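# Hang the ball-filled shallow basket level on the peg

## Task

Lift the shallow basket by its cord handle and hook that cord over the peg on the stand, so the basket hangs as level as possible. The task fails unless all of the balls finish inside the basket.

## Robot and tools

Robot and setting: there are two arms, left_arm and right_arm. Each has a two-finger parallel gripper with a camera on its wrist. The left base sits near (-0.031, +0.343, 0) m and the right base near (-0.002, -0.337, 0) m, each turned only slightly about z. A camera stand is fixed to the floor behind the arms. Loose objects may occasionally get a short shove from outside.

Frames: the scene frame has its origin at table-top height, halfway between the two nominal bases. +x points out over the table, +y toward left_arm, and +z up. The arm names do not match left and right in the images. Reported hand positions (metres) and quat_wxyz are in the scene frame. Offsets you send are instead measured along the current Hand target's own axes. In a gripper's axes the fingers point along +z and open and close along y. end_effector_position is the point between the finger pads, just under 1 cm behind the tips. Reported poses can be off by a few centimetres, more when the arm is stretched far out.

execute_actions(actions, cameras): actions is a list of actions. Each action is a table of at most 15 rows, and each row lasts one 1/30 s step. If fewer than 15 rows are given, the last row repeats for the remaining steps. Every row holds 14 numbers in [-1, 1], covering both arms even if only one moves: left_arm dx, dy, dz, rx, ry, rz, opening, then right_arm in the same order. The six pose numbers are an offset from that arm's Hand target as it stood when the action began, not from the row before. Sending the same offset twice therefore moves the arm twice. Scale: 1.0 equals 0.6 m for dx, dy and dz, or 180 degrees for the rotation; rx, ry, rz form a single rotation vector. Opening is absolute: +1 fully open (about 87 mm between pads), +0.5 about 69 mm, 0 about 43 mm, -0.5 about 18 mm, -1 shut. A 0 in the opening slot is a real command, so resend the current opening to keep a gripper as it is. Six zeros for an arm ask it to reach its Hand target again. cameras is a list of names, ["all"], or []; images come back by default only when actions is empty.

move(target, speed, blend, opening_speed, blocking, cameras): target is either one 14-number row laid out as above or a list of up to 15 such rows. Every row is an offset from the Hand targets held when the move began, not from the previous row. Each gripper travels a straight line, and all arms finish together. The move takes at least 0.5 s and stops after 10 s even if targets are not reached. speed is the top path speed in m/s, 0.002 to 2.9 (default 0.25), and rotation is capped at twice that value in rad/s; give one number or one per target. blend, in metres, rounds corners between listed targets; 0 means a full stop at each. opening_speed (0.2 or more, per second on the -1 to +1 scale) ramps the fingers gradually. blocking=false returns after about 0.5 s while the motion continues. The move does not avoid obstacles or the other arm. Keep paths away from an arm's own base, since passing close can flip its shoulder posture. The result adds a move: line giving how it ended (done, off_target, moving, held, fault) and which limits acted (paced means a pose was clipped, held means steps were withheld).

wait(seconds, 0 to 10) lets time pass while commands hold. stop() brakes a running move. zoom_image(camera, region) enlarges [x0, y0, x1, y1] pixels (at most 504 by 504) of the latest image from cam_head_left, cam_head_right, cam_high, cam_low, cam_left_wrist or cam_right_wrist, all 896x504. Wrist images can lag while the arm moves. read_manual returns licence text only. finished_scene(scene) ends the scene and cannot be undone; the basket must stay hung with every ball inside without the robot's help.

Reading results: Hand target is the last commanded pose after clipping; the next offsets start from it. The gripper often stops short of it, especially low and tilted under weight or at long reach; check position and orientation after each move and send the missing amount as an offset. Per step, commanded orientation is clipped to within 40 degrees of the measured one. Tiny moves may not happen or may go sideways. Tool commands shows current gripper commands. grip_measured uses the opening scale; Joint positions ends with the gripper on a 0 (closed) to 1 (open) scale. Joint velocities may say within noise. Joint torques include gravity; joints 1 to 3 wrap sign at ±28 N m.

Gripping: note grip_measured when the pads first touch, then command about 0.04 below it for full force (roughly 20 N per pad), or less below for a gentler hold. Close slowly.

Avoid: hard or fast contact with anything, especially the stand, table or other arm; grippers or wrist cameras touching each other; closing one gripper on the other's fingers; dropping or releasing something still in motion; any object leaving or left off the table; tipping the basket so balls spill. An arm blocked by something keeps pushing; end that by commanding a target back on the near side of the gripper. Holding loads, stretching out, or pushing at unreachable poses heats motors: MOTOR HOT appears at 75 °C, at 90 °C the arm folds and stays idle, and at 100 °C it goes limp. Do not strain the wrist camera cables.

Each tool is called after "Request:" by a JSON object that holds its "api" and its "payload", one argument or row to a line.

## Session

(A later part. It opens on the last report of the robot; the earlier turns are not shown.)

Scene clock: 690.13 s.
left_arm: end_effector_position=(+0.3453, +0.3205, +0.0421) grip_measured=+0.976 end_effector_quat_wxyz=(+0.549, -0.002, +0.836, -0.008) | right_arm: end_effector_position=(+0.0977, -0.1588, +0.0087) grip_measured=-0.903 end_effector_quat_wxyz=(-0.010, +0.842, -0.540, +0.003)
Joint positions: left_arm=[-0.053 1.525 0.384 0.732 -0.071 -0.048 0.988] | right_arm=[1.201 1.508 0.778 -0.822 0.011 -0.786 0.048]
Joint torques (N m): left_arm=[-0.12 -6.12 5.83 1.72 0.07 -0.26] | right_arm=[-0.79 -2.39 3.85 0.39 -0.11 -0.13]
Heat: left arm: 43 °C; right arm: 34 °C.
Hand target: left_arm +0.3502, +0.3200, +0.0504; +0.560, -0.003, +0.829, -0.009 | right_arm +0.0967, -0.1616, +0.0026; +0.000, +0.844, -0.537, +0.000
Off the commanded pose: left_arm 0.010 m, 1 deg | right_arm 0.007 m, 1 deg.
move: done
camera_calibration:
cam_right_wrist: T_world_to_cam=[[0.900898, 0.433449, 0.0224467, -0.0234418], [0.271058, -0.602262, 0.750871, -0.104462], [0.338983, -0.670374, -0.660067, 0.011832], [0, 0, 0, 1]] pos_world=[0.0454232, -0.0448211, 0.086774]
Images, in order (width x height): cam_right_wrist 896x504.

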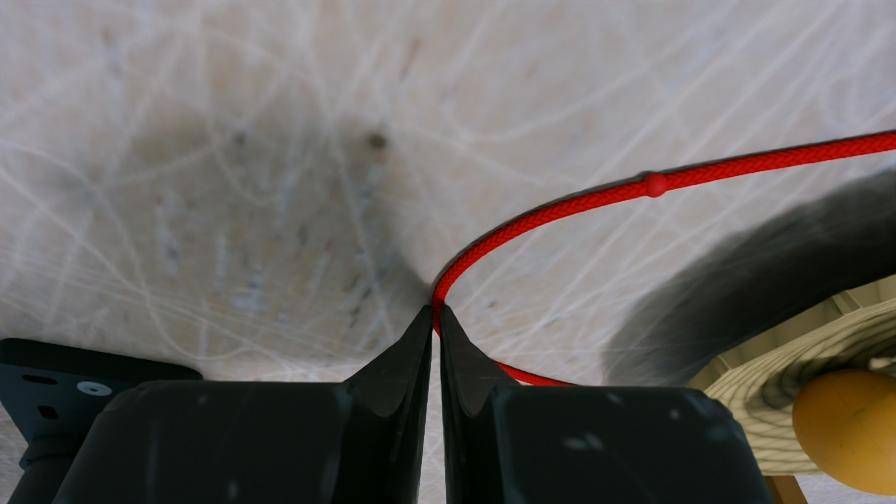

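Request:
{"api": "move", "payload": {
  "target": [
    [0,0,0,0,0,0,1.0,0,-0.0613,-0.1957,0.05,-0.003,-0.006,-1.0],
    [0,0,0,0,0,0,1.0,0.0056,-0.1874,-0.3623,0.15,-0.008,-0.019,-1.0],
    [0,0,0,0,0,0,1.0,0.0099,-0.2774,-0.4457,0.2498,-0.013,-0.0314,-1.0]
  ],
  "speed": 0.15,
  "blend": [0.03, 0.03, 0],
  "cameras": ["all"]
}}

Scene clock: 742.63 s.
left_arm: end_effector_position=(+0.3453, +0.3205, +0.0421) grip_measured=+0.976 end_effector_quat_wxyz=(+0.549, -0.002, +0.836, -0.008) | right_arm: end_effector_position=(+0.2470, -0.0930, +0.2594) grip_measured=-0.903 end_effector_quat_wxyz=(-0.319, +0.811, -0.456, +0.180)
Joint positions: left_arm=[-0.053 1.525 0.384 0.732 -0.071 -0.048 0.988] | right_arm=[1.034 1.352 1.41 -0.946 0.335 -1.188 0.048]
Joint torques (N m): left_arm=[-0.13 -6.08 5.71 1.71 0.09 -0.27] | right_arm=[-0.79 -5.35 5.86 1.44 0.21 -0.09]
Heat: left arm: 43 °C; right arm: 34 °C.
Hand target: left_arm +0.3502, +0.3200, +0.0504; +0.560, -0.003, +0.829, -0.009 | right_arm +0.2500, -0.0968, +0.2701; -0.333, +0.804, -0.455, +0.188
Off the commanded pose: left_arm 0.010 m, 1 deg | right_arm 0.012 m, 2 deg.
move: off_target (right_arm)
camera_calibration:
cam_right_wrist: T_world_to_cam=[[0.615649, 0.394863, 0.681952, -0.296259], [-0.0924318, -0.823241, 0.560117, -0.174867], [0.782581, -0.40787, -0.47033, 0.0364422], [0, 0, 0, 1]] pos_world=[0.137709, -0.0121121, 0.31712]

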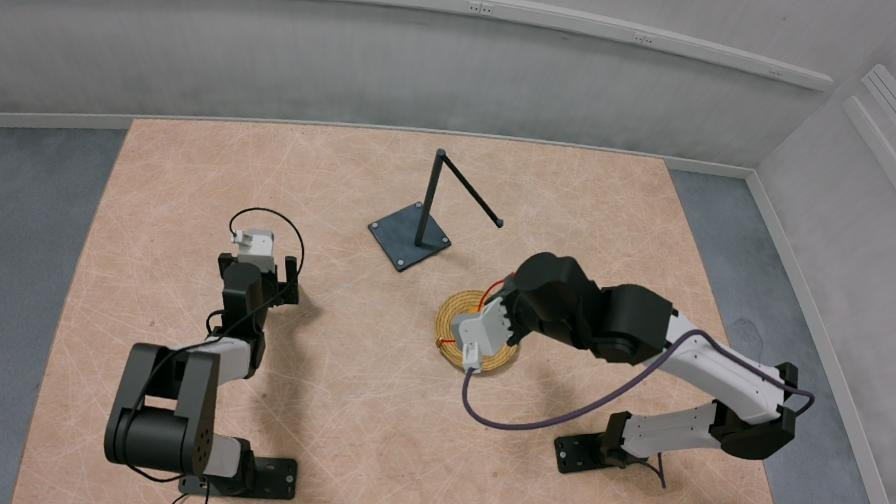

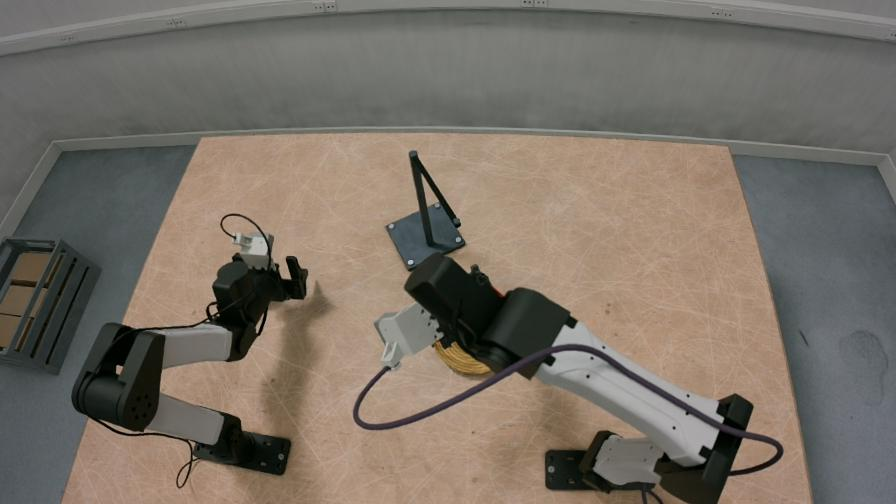

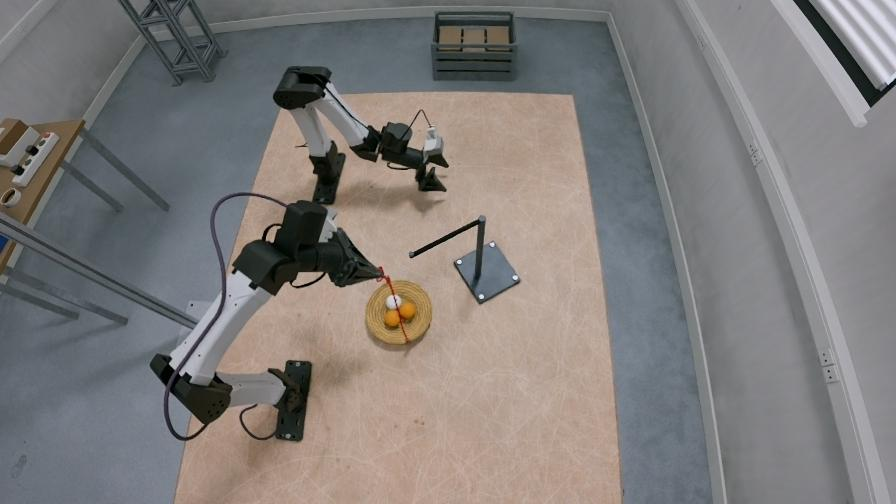

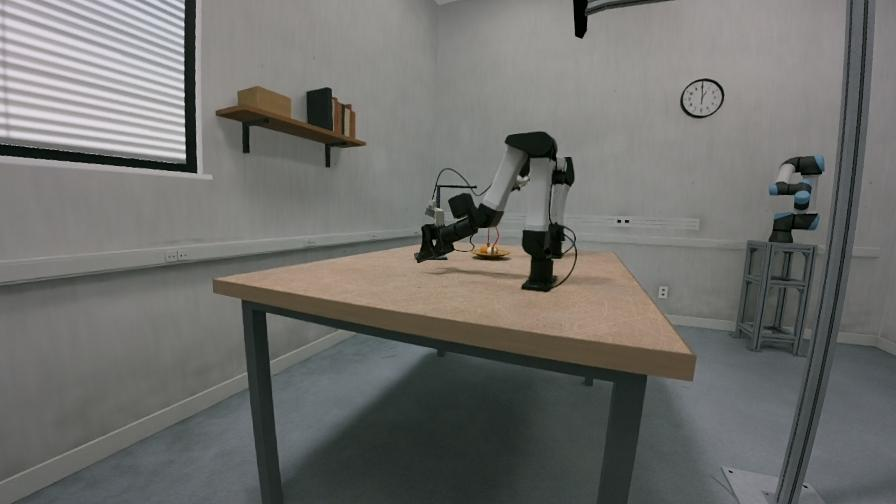

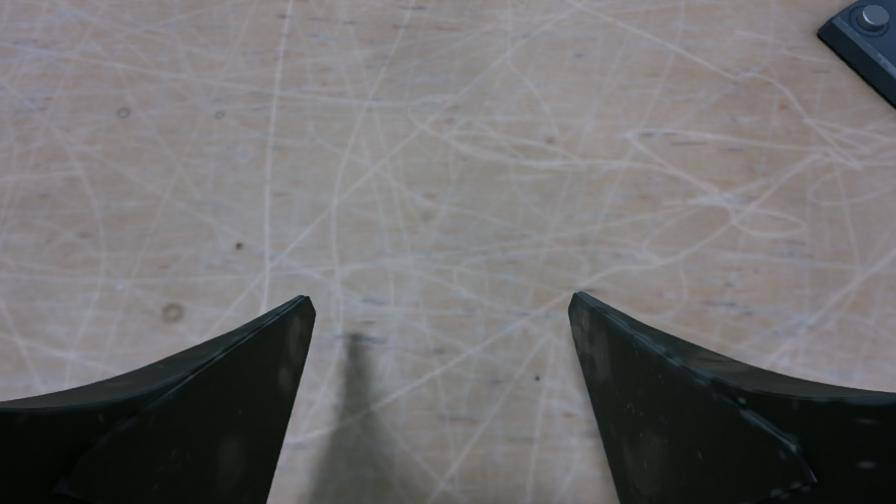

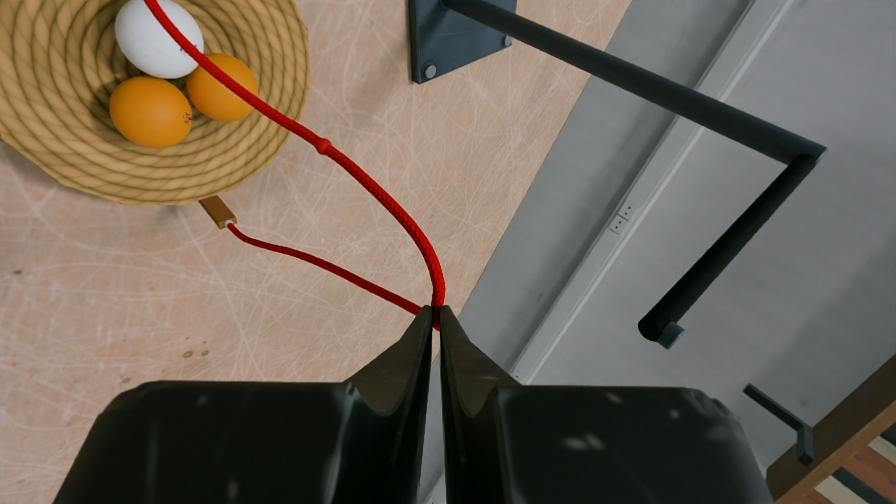

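Request:
{"api": "move", "payload": {
  "target": [0,0,0,0,0,0,1.0,0.0076,-0.0311,-0.0293,0,0,0,-1.0],
  "speed": 0.08,
  "cameras": ["cam_right_wrist", "cam_high", "cam_head_left"]
}}

Request:
{"api": "zoom_image", "payload": {
  "camera": "cam_high",
  "region": [330, 240, 450, 360]
}}

Scene clock: 763.43 s.
left_arm: end_effector_position=(+0.3453, +0.3205, +0.0421) grip_measured=+0.976 end_effector_quat_wxyz=(+0.549, -0.002, +0.836, -0.008) | right_arm: end_effector_position=(+0.2477, -0.1039, +0.2828) grip_measured=-0.903 end_effector_quat_wxyz=(-0.317, +0.809, -0.459, +0.184)
Joint positions: left_arm=[-0.053 1.525 0.384 0.732 -0.071 -0.048 0.988] | right_arm=[1.017 1.352 1.506 -1.039 0.335 -1.2 0.048]
Joint torques (N m): left_arm=[-0.16 -6.02 5.72 1.76 0.08 -0.26] | right_arm=[-0.79 -3.03 8.32 1.45 0.11 -0.11]
Heat: left arm: 43 °C; right arm: 35 °C.
Hand target: left_arm +0.3502, +0.3200, +0.0504; +0.560, -0.003, +0.829, -0.009 | right_arm +0.2530, -0.1003, +0.2957; -0.333, +0.804, -0.455, +0.188
Off the commanded pose: left_arm 0.010 m, 1 deg | right_arm 0.014 m, 2 deg.
move: off_target (right_arm)
camera_calibration:
cam_right_wrist: T_world_to_cam=[[0.615649, 0.392402, 0.683371, -0.309025], [-0.102703, -0.819849, 0.563294, -0.194846], [0.781299, -0.416976, -0.464438, 0.0402288], [0, 0, 0, 1]] pos_world=[0.138809, -0.0217076, 0.339618]
Images, in order (width x height): cam_head_left 896x504, cam_high 896x504, cam_right_wrist 896x504.

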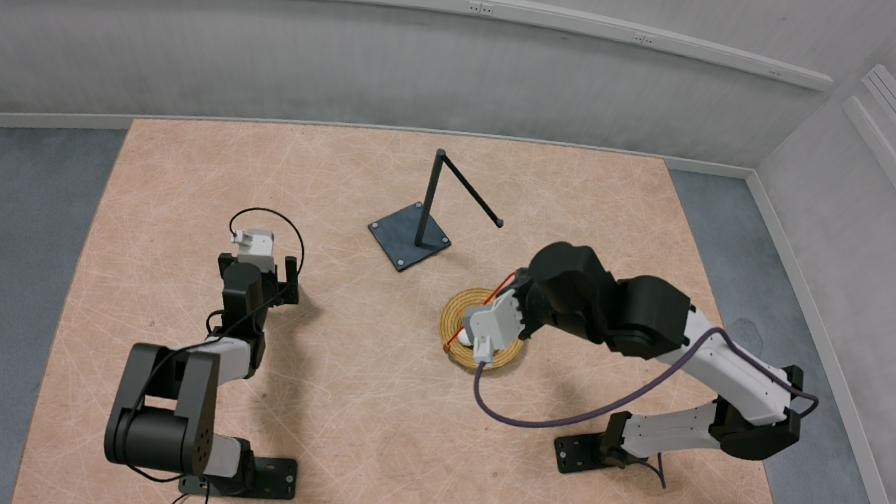

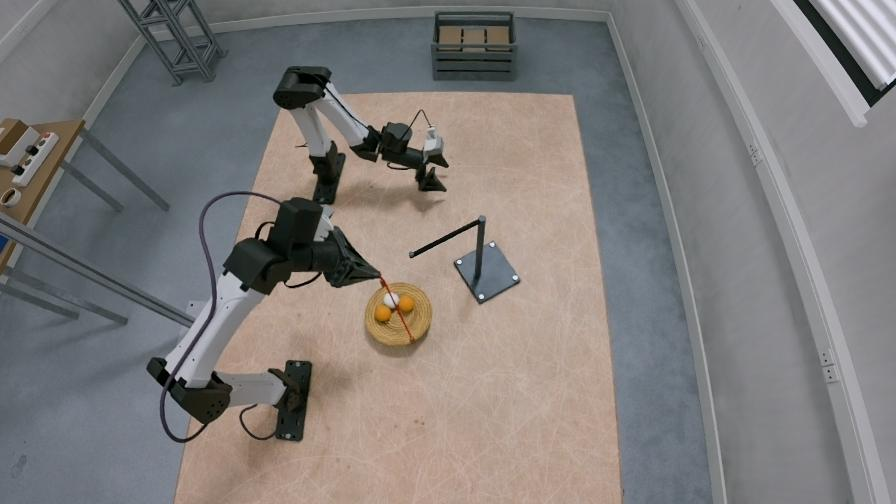

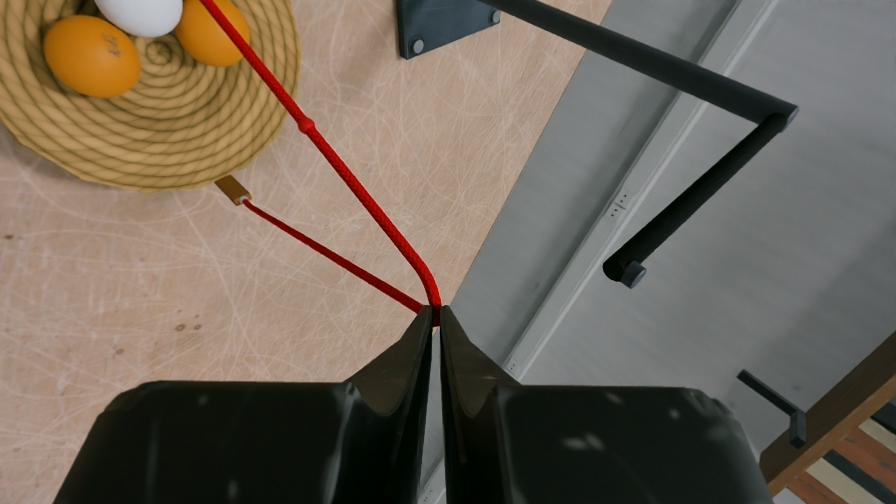

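Scaled by 4.200 from the camera's 896x504 image, which has a finer 1280x720 frame.

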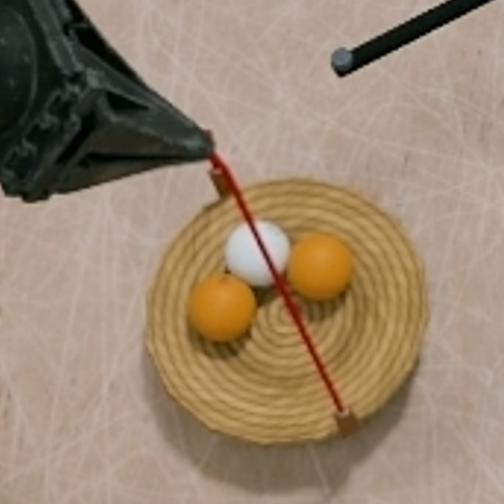

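Request:
{"api": "wait", "payload": {
  "seconds": 0.1,
  "cameras": ["all"]
}}

Request:
{"api": "zoom_image", "payload": {
  "camera": "cam_low",
  "region": [440, 160, 580, 280]
}}

Request:
{"api": "zoom_image", "payload": {
  "camera": "cam_head_left",
  "region": [420, 250, 540, 390]
}}

Request:
{"api": "zoom_image", "payload": {
  "camera": "cam_right_wrist",
  "region": [0, 0, 460, 340]
}}

Scene clock: 774.47 s.
left_arm: end_effector_position=(+0.3453, +0.3205, +0.0421) grip_measured=+0.976 end_effector_quat_wxyz=(+0.549, -0.002, +0.836, -0.008) | right_arm: end_effector_position=(+0.2476, -0.1039, +0.2827) grip_measured=-0.903 end_effector_quat_wxyz=(-0.317, +0.809, -0.459, +0.184)
Joint positions: left_arm=[-0.053 1.525 0.384 0.732 -0.071 -0.048 0.988] | right_arm=[1.017 1.352 1.506 -1.039 0.335 -1.2 0.048]
Joint velocities: left_arm=[within noise] | right_arm=[-0.022 0.007 -0.007 -0.022 -0.154 -0.007 -0.026]
Joint torques (N m): left_arm=[-0.23 -5.98 5.85 1.73 0.08 -0.29] | right_arm=[-0.75 -3.02 8.2 1.44 0.12 -0.11]
Heat: left arm: 43 °C; right arm: 36 °C.
Hand target: left_arm +0.3502, +0.3200, +0.0504; +0.560, -0.003, +0.829, -0.009 | right_arm +0.2530, -0.1003, +0.2957; -0.334, +0.804, -0.455, +0.188
Tool commands: left_gripper/opening=+1.0 right_gripper/opening=-1.0
Off the commanded pose: left_arm 0.010 m, 1 deg | right_arm 0.014 m, 2 deg.
wait: 0.10 s; at rest from the start
camera_calibration:
cam_right_wrist: T_world_to_cam=[[0.615794, 0.392626, 0.683112, -0.308884], [-0.102627, -0.81964, 0.563611, -0.194903], [0.781195, -0.417174, -0.464436, 0.0401918], [0, 0, 0, 1]] pos_world=[0.138809, -0.0217073, 0.339518]

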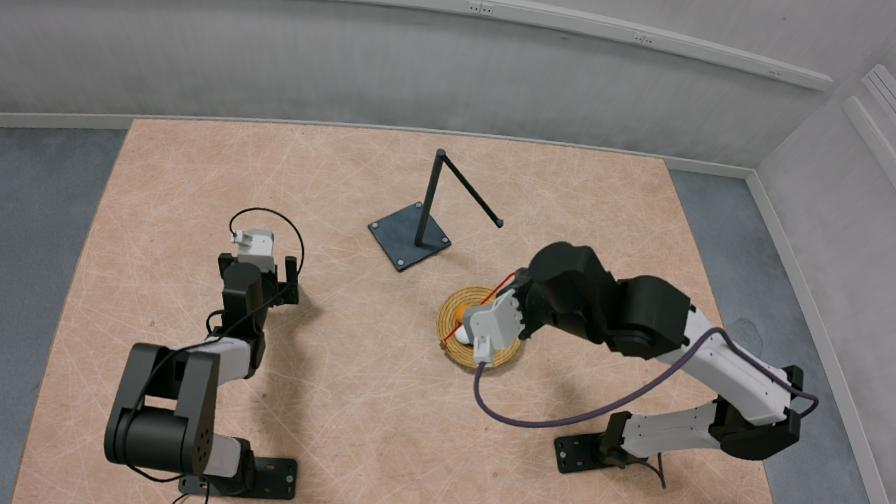

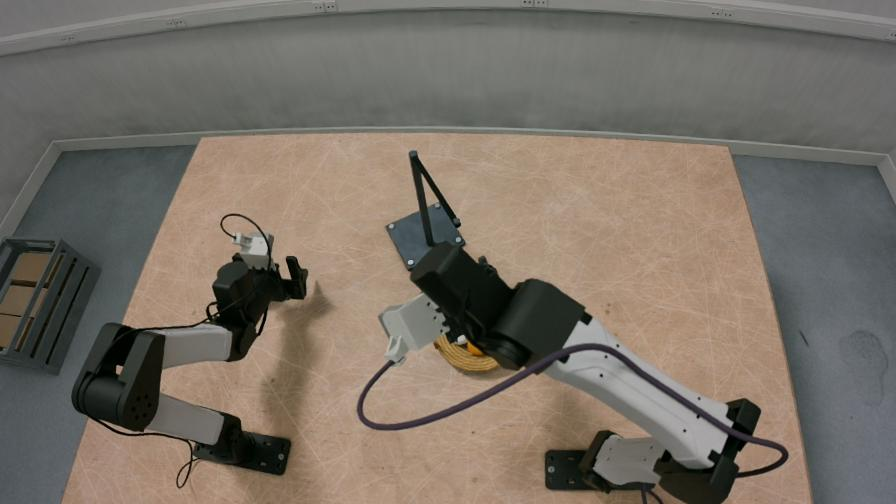

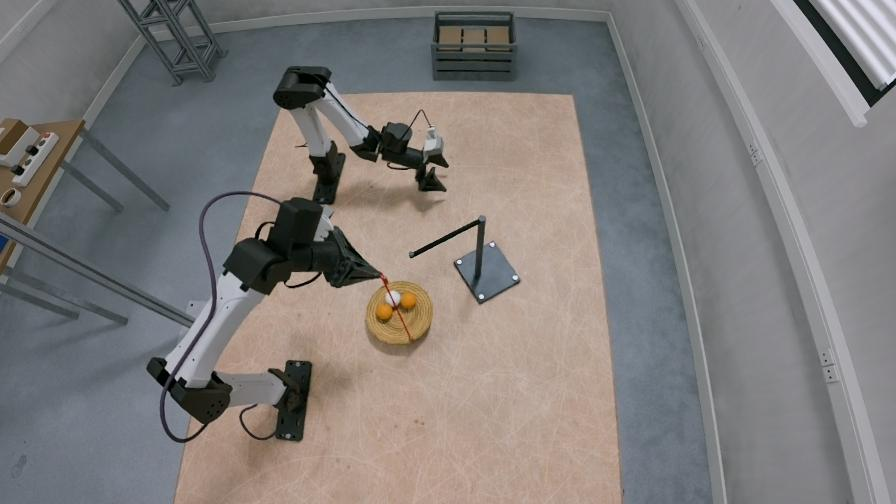

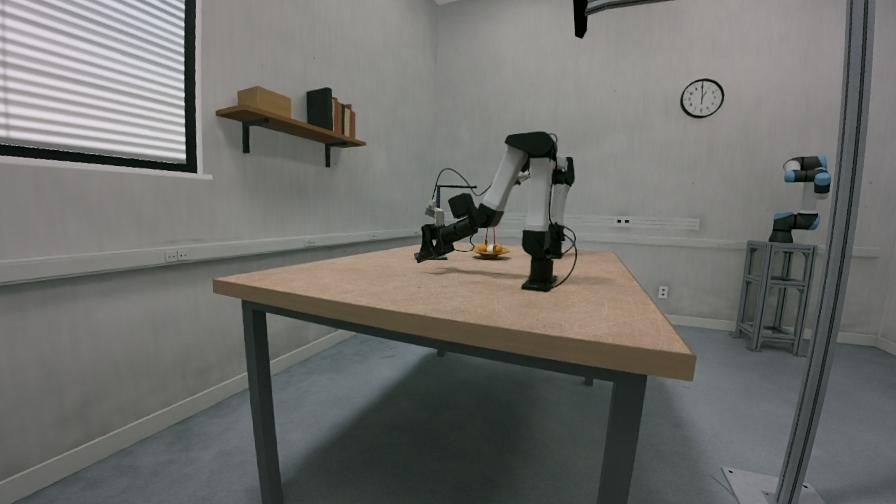

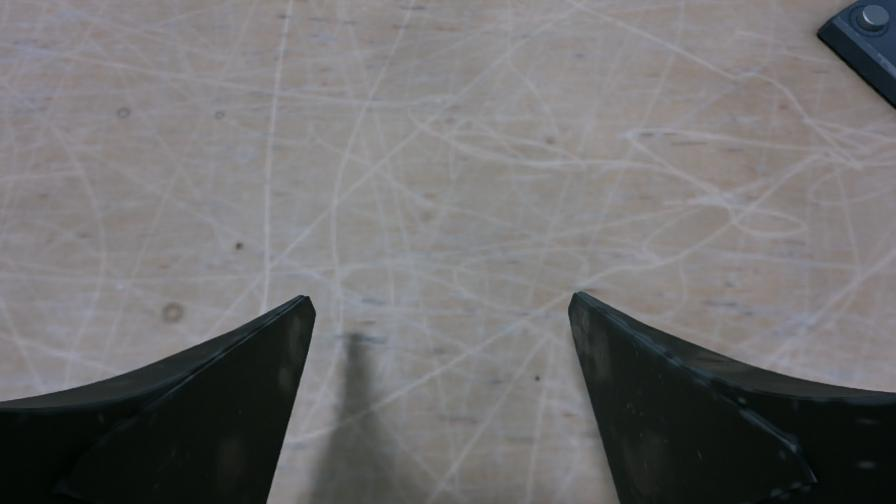

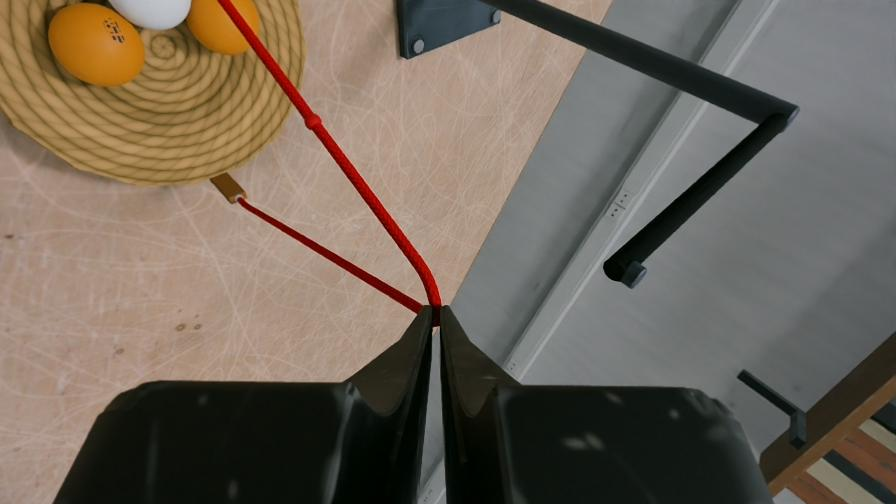

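Scaled by 3.600 from the camera's 896x504 image, which has a finer 1280x720 frame.

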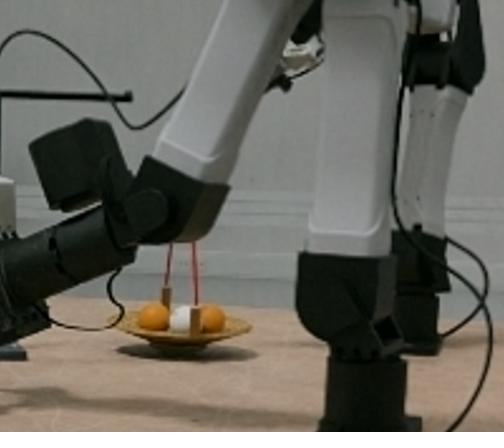

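Scaled by 3.600 from the camera's 896x504 image, which has a finer 1280x720 frame.

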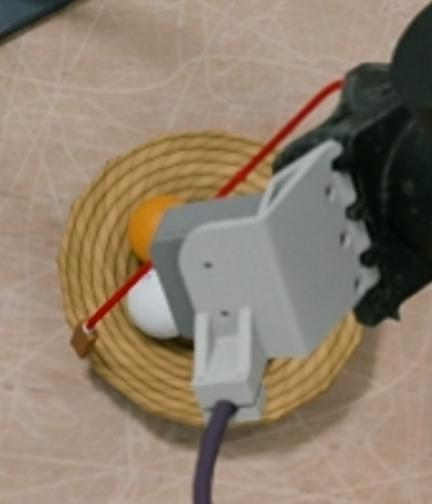

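Scaled by 1.096 from the camera's 896x504 image, which has a finer 1280x720 frame.

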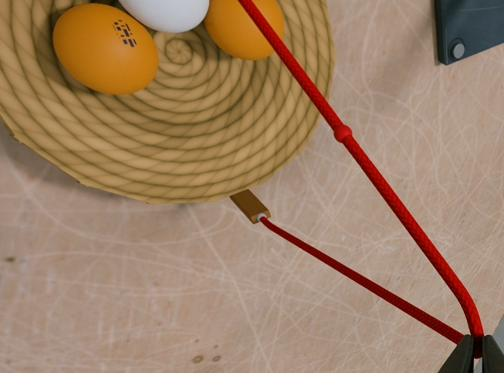

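Request:
{"api": "move", "payload": {
  "target": [0,0,0,0,0,0,1.0,0,-0.033,-0.033,0,0,0,-1.0],
  "speed": 0.05,
  "cameras": ["all"]
}}

Request:
{"api": "zoom_image", "payload": {
  "camera": "cam_low",
  "region": [440, 160, 580, 280]
}}

Request:
{"api": "zoom_image", "payload": {
  "camera": "cam_high",
  "region": [330, 240, 450, 360]
}}

Request:
{"api": "zoom_image", "payload": {
  "camera": "cam_right_wrist",
  "region": [0, 0, 460, 340]
}}

Scene clock: 877.33 s.
left_arm: end_effector_position=(+0.3453, +0.3205, +0.0421) grip_measured=+0.976 end_effector_quat_wxyz=(+0.549, -0.002, +0.836, -0.008) | right_arm: end_effector_position=(+0.2476, -0.1040, +0.3130) grip_measured=-0.903 end_effector_quat_wxyz=(-0.320, +0.808, -0.458, +0.185)
Joint positions: left_arm=[-0.053 1.525 0.384 0.732 -0.071 -0.048 0.988] | right_arm=[1.017 1.398 1.671 -1.152 0.335 -1.2 0.048]
Joint torques (N m): left_arm=[-0.21 -6.04 5.83 1.73 0.07 -0.29] | right_arm=[-0.79 -2.71 7.97 1.43 0.1 -0.11]
Heat: left arm: 43 °C; right arm: 42 °C.
Hand target: left_arm +0.3502, +0.3200, +0.0504; +0.560, -0.003, +0.829, -0.009 | right_arm +0.2530, -0.1004, +0.3236; -0.333, +0.804, -0.455, +0.188
Off the commanded pose: left_arm 0.010 m, 1 deg | right_arm 0.013 m, 2 deg.
move: off_target (right_arm)
camera_calibration:
cam_right_wrist: T_world_to_cam=[[0.613104, 0.389468, 0.687327, -0.330455], [-0.104198, -0.822564, 0.559045, -0.210583], [0.783101, -0.414371, -0.463735, 0.0538298], [0, 0, 0, 1]] pos_world=[0.138507, -0.0222106, 0.369819]

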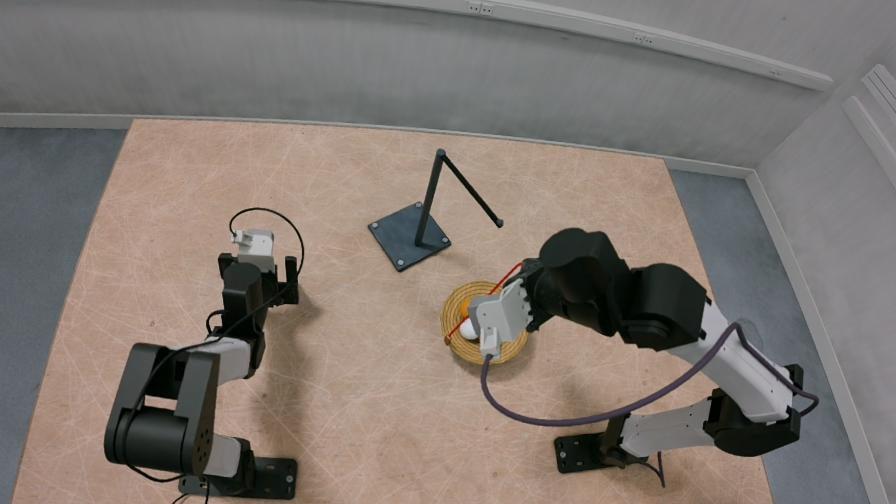

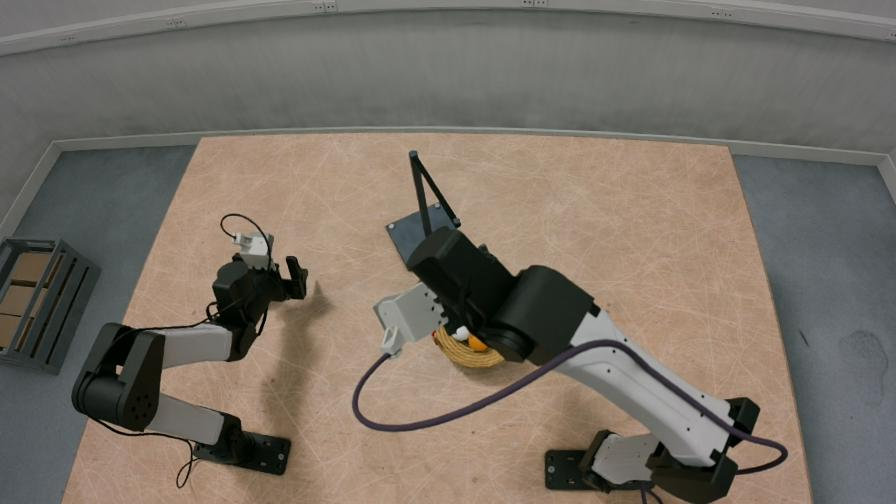

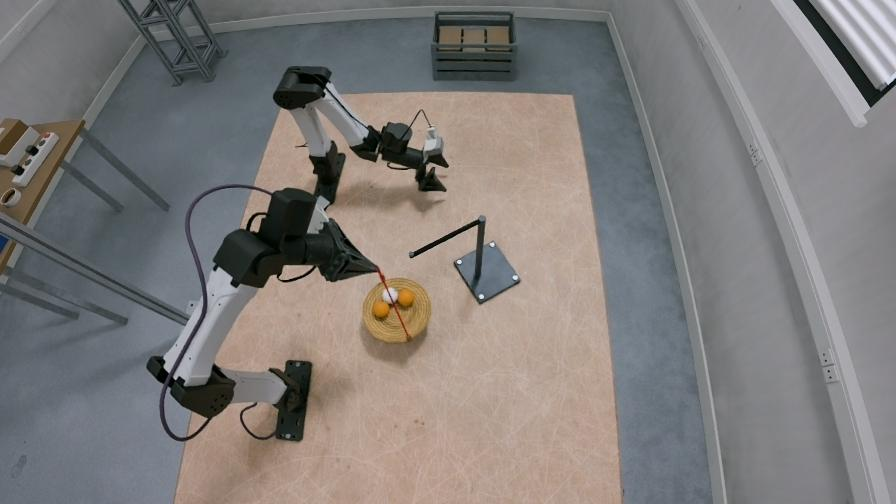

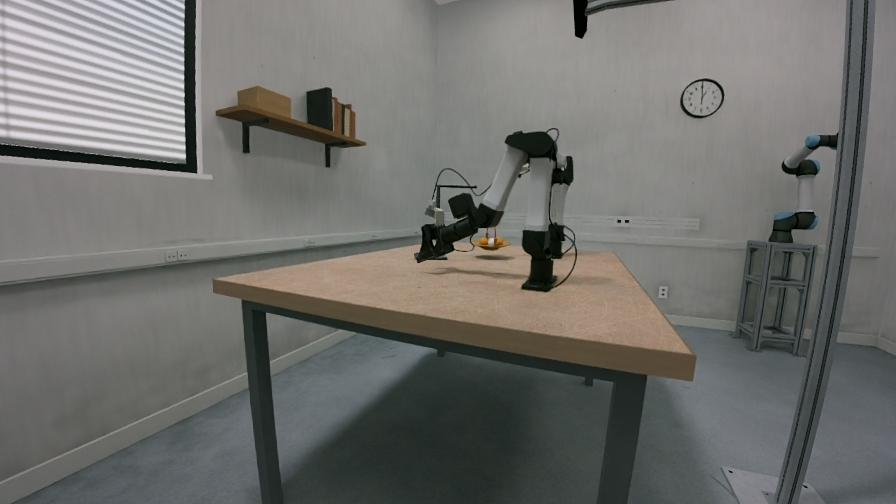

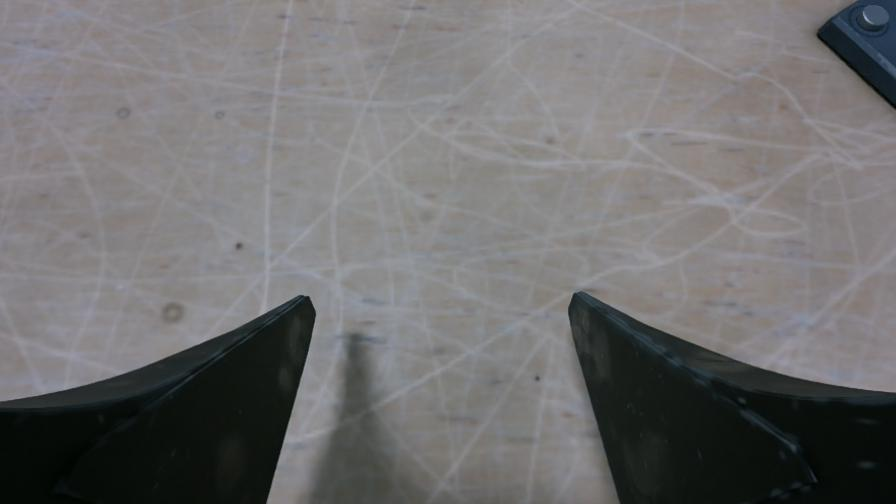

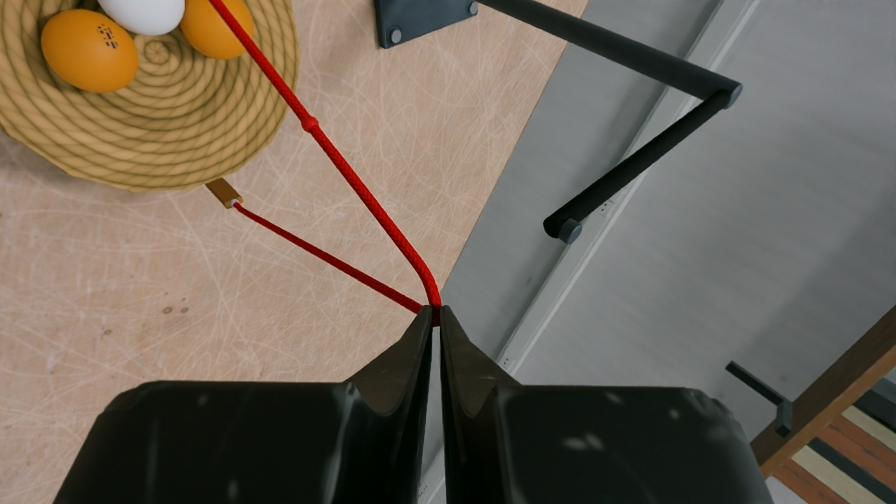

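Scaled by 3.600 from the camera's 896x504 image, which has a finer 1280x720 frame.

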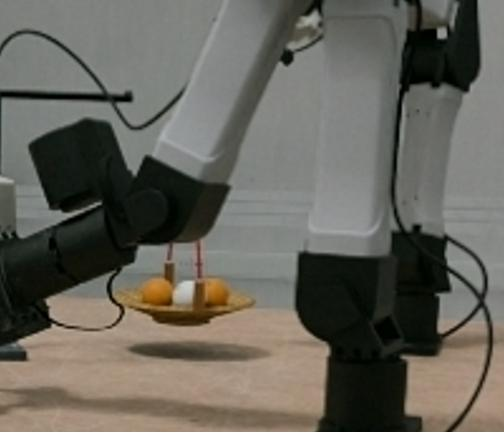

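Scaled by 4.200 from the camera's 896x504 image, which has a finer 1280x720 frame.

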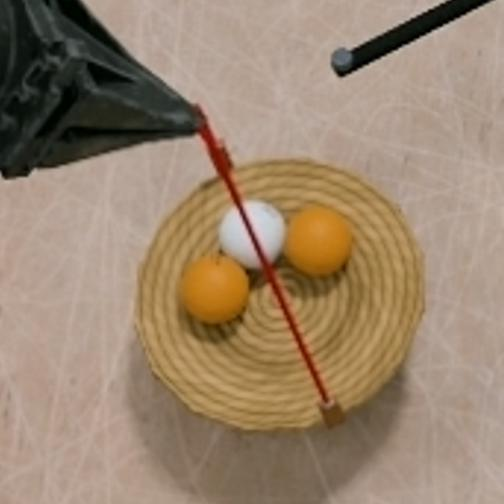

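Scaled by 1.096 from the camera's 896x504 image, which has a finer 1280x720 frame.

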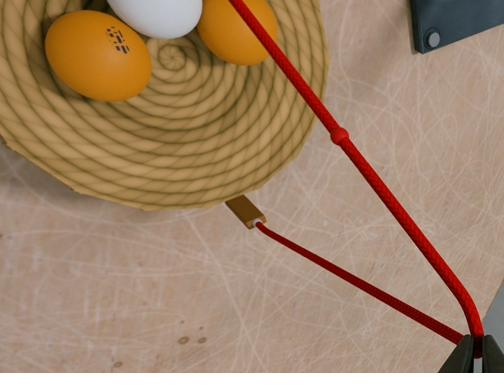

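Request:
{"api": "zoom_image", "payload": {
  "camera": "cam_right_wrist",
  "region": [520, 60, 760, 260]
}}

Scaled by 2.100 from the camera's 896x504 image, which has a finer 1280x720 frame.

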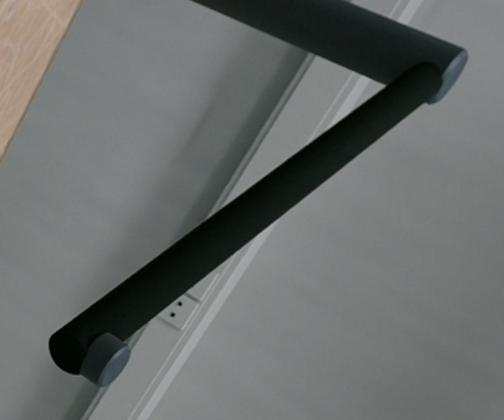

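Request:
{"api": "move", "payload": {
  "target": [0,0,0,0,0,0,1.0,0.0228,-0.0671,-0.0249,0,0,0,-1.0],
  "speed": 0.08,
  "cameras": ["cam_right_wrist", "cam_high", "cam_low"]
}}

Request:
{"api": "zoom_image", "payload": {
  "camera": "cam_high",
  "region": [340, 210, 500, 350]
}}

Scene clock: 935.77 s.
left_arm: end_effector_position=(+0.3453, +0.3205, +0.0421) grip_measured=+0.976 end_effector_quat_wxyz=(+0.549, -0.002, +0.836, -0.008) | right_arm: end_effector_position=(+0.2702, -0.1065, +0.3529) grip_measured=-0.903 end_effector_quat_wxyz=(-0.319, +0.808, -0.460, +0.184)
Joint positions: left_arm=[-0.053 1.525 0.384 0.732 -0.071 -0.048 0.988] | right_arm=[0.934 1.528 1.971 -1.305 0.283 -1.263 0.048]
Joint torques (N m): left_arm=[-0.1 -6.09 5.82 1.76 0.08 -0.28] | right_arm=[-0.69 -3.18 7.43 1.46 0.1 -0.11]
Heat: left arm: 44 °C; right arm: 43 °C.
Hand target: left_arm +0.3502, +0.3200, +0.0504; +0.560, -0.003, +0.829, -0.009 | right_arm +0.2755, -0.1030, +0.3627; -0.333, +0.804, -0.455, +0.188
Off the commanded pose: left_arm 0.010 m, 1 deg | right_arm 0.012 m, 2 deg.
move: off_target (right_arm)
camera_calibration:
cam_right_wrist: T_world_to_cam=[[0.615293, 0.387616, 0.686417, -0.371227], [-0.105511, -0.822428, 0.558999, -0.23219], [0.781205, -0.416372, -0.465137, 0.0544116], [0, 0, 0, 1]] pos_world=[0.161408, -0.0244102, 0.409919]
Images, in order (width x height): cam_high 896x504, cam_low 896x504, cam_right_wrist 896x504.

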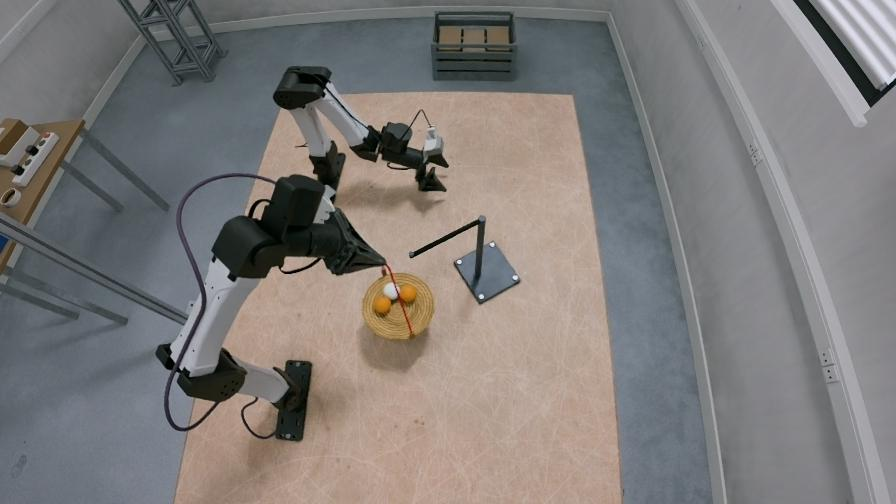

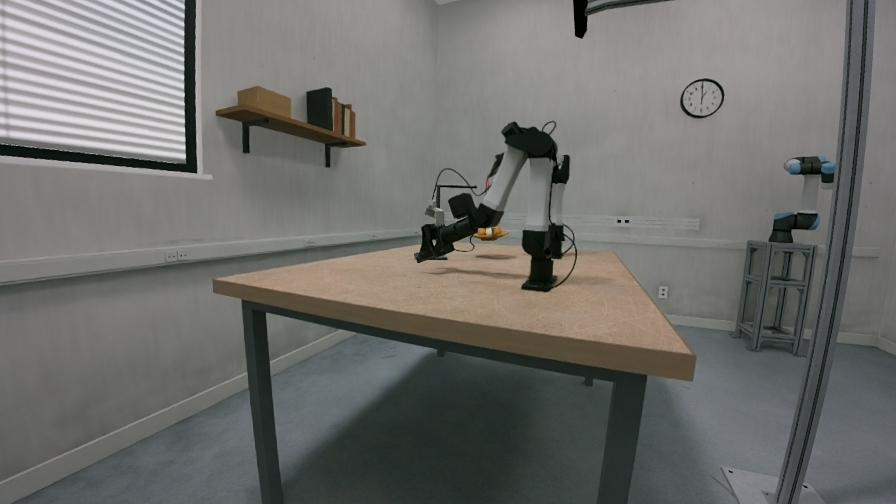

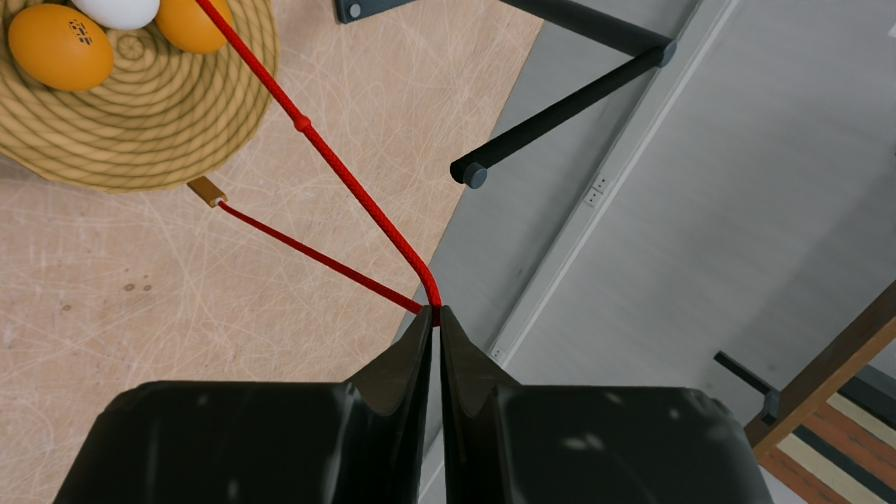

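Scaled by 3.150 from the camera's 896x504 image, which has a finer 1280x720 frame.

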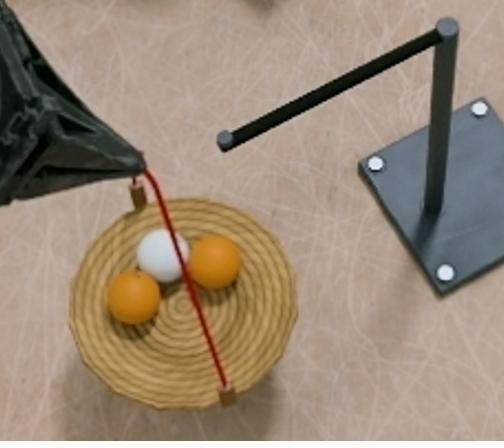

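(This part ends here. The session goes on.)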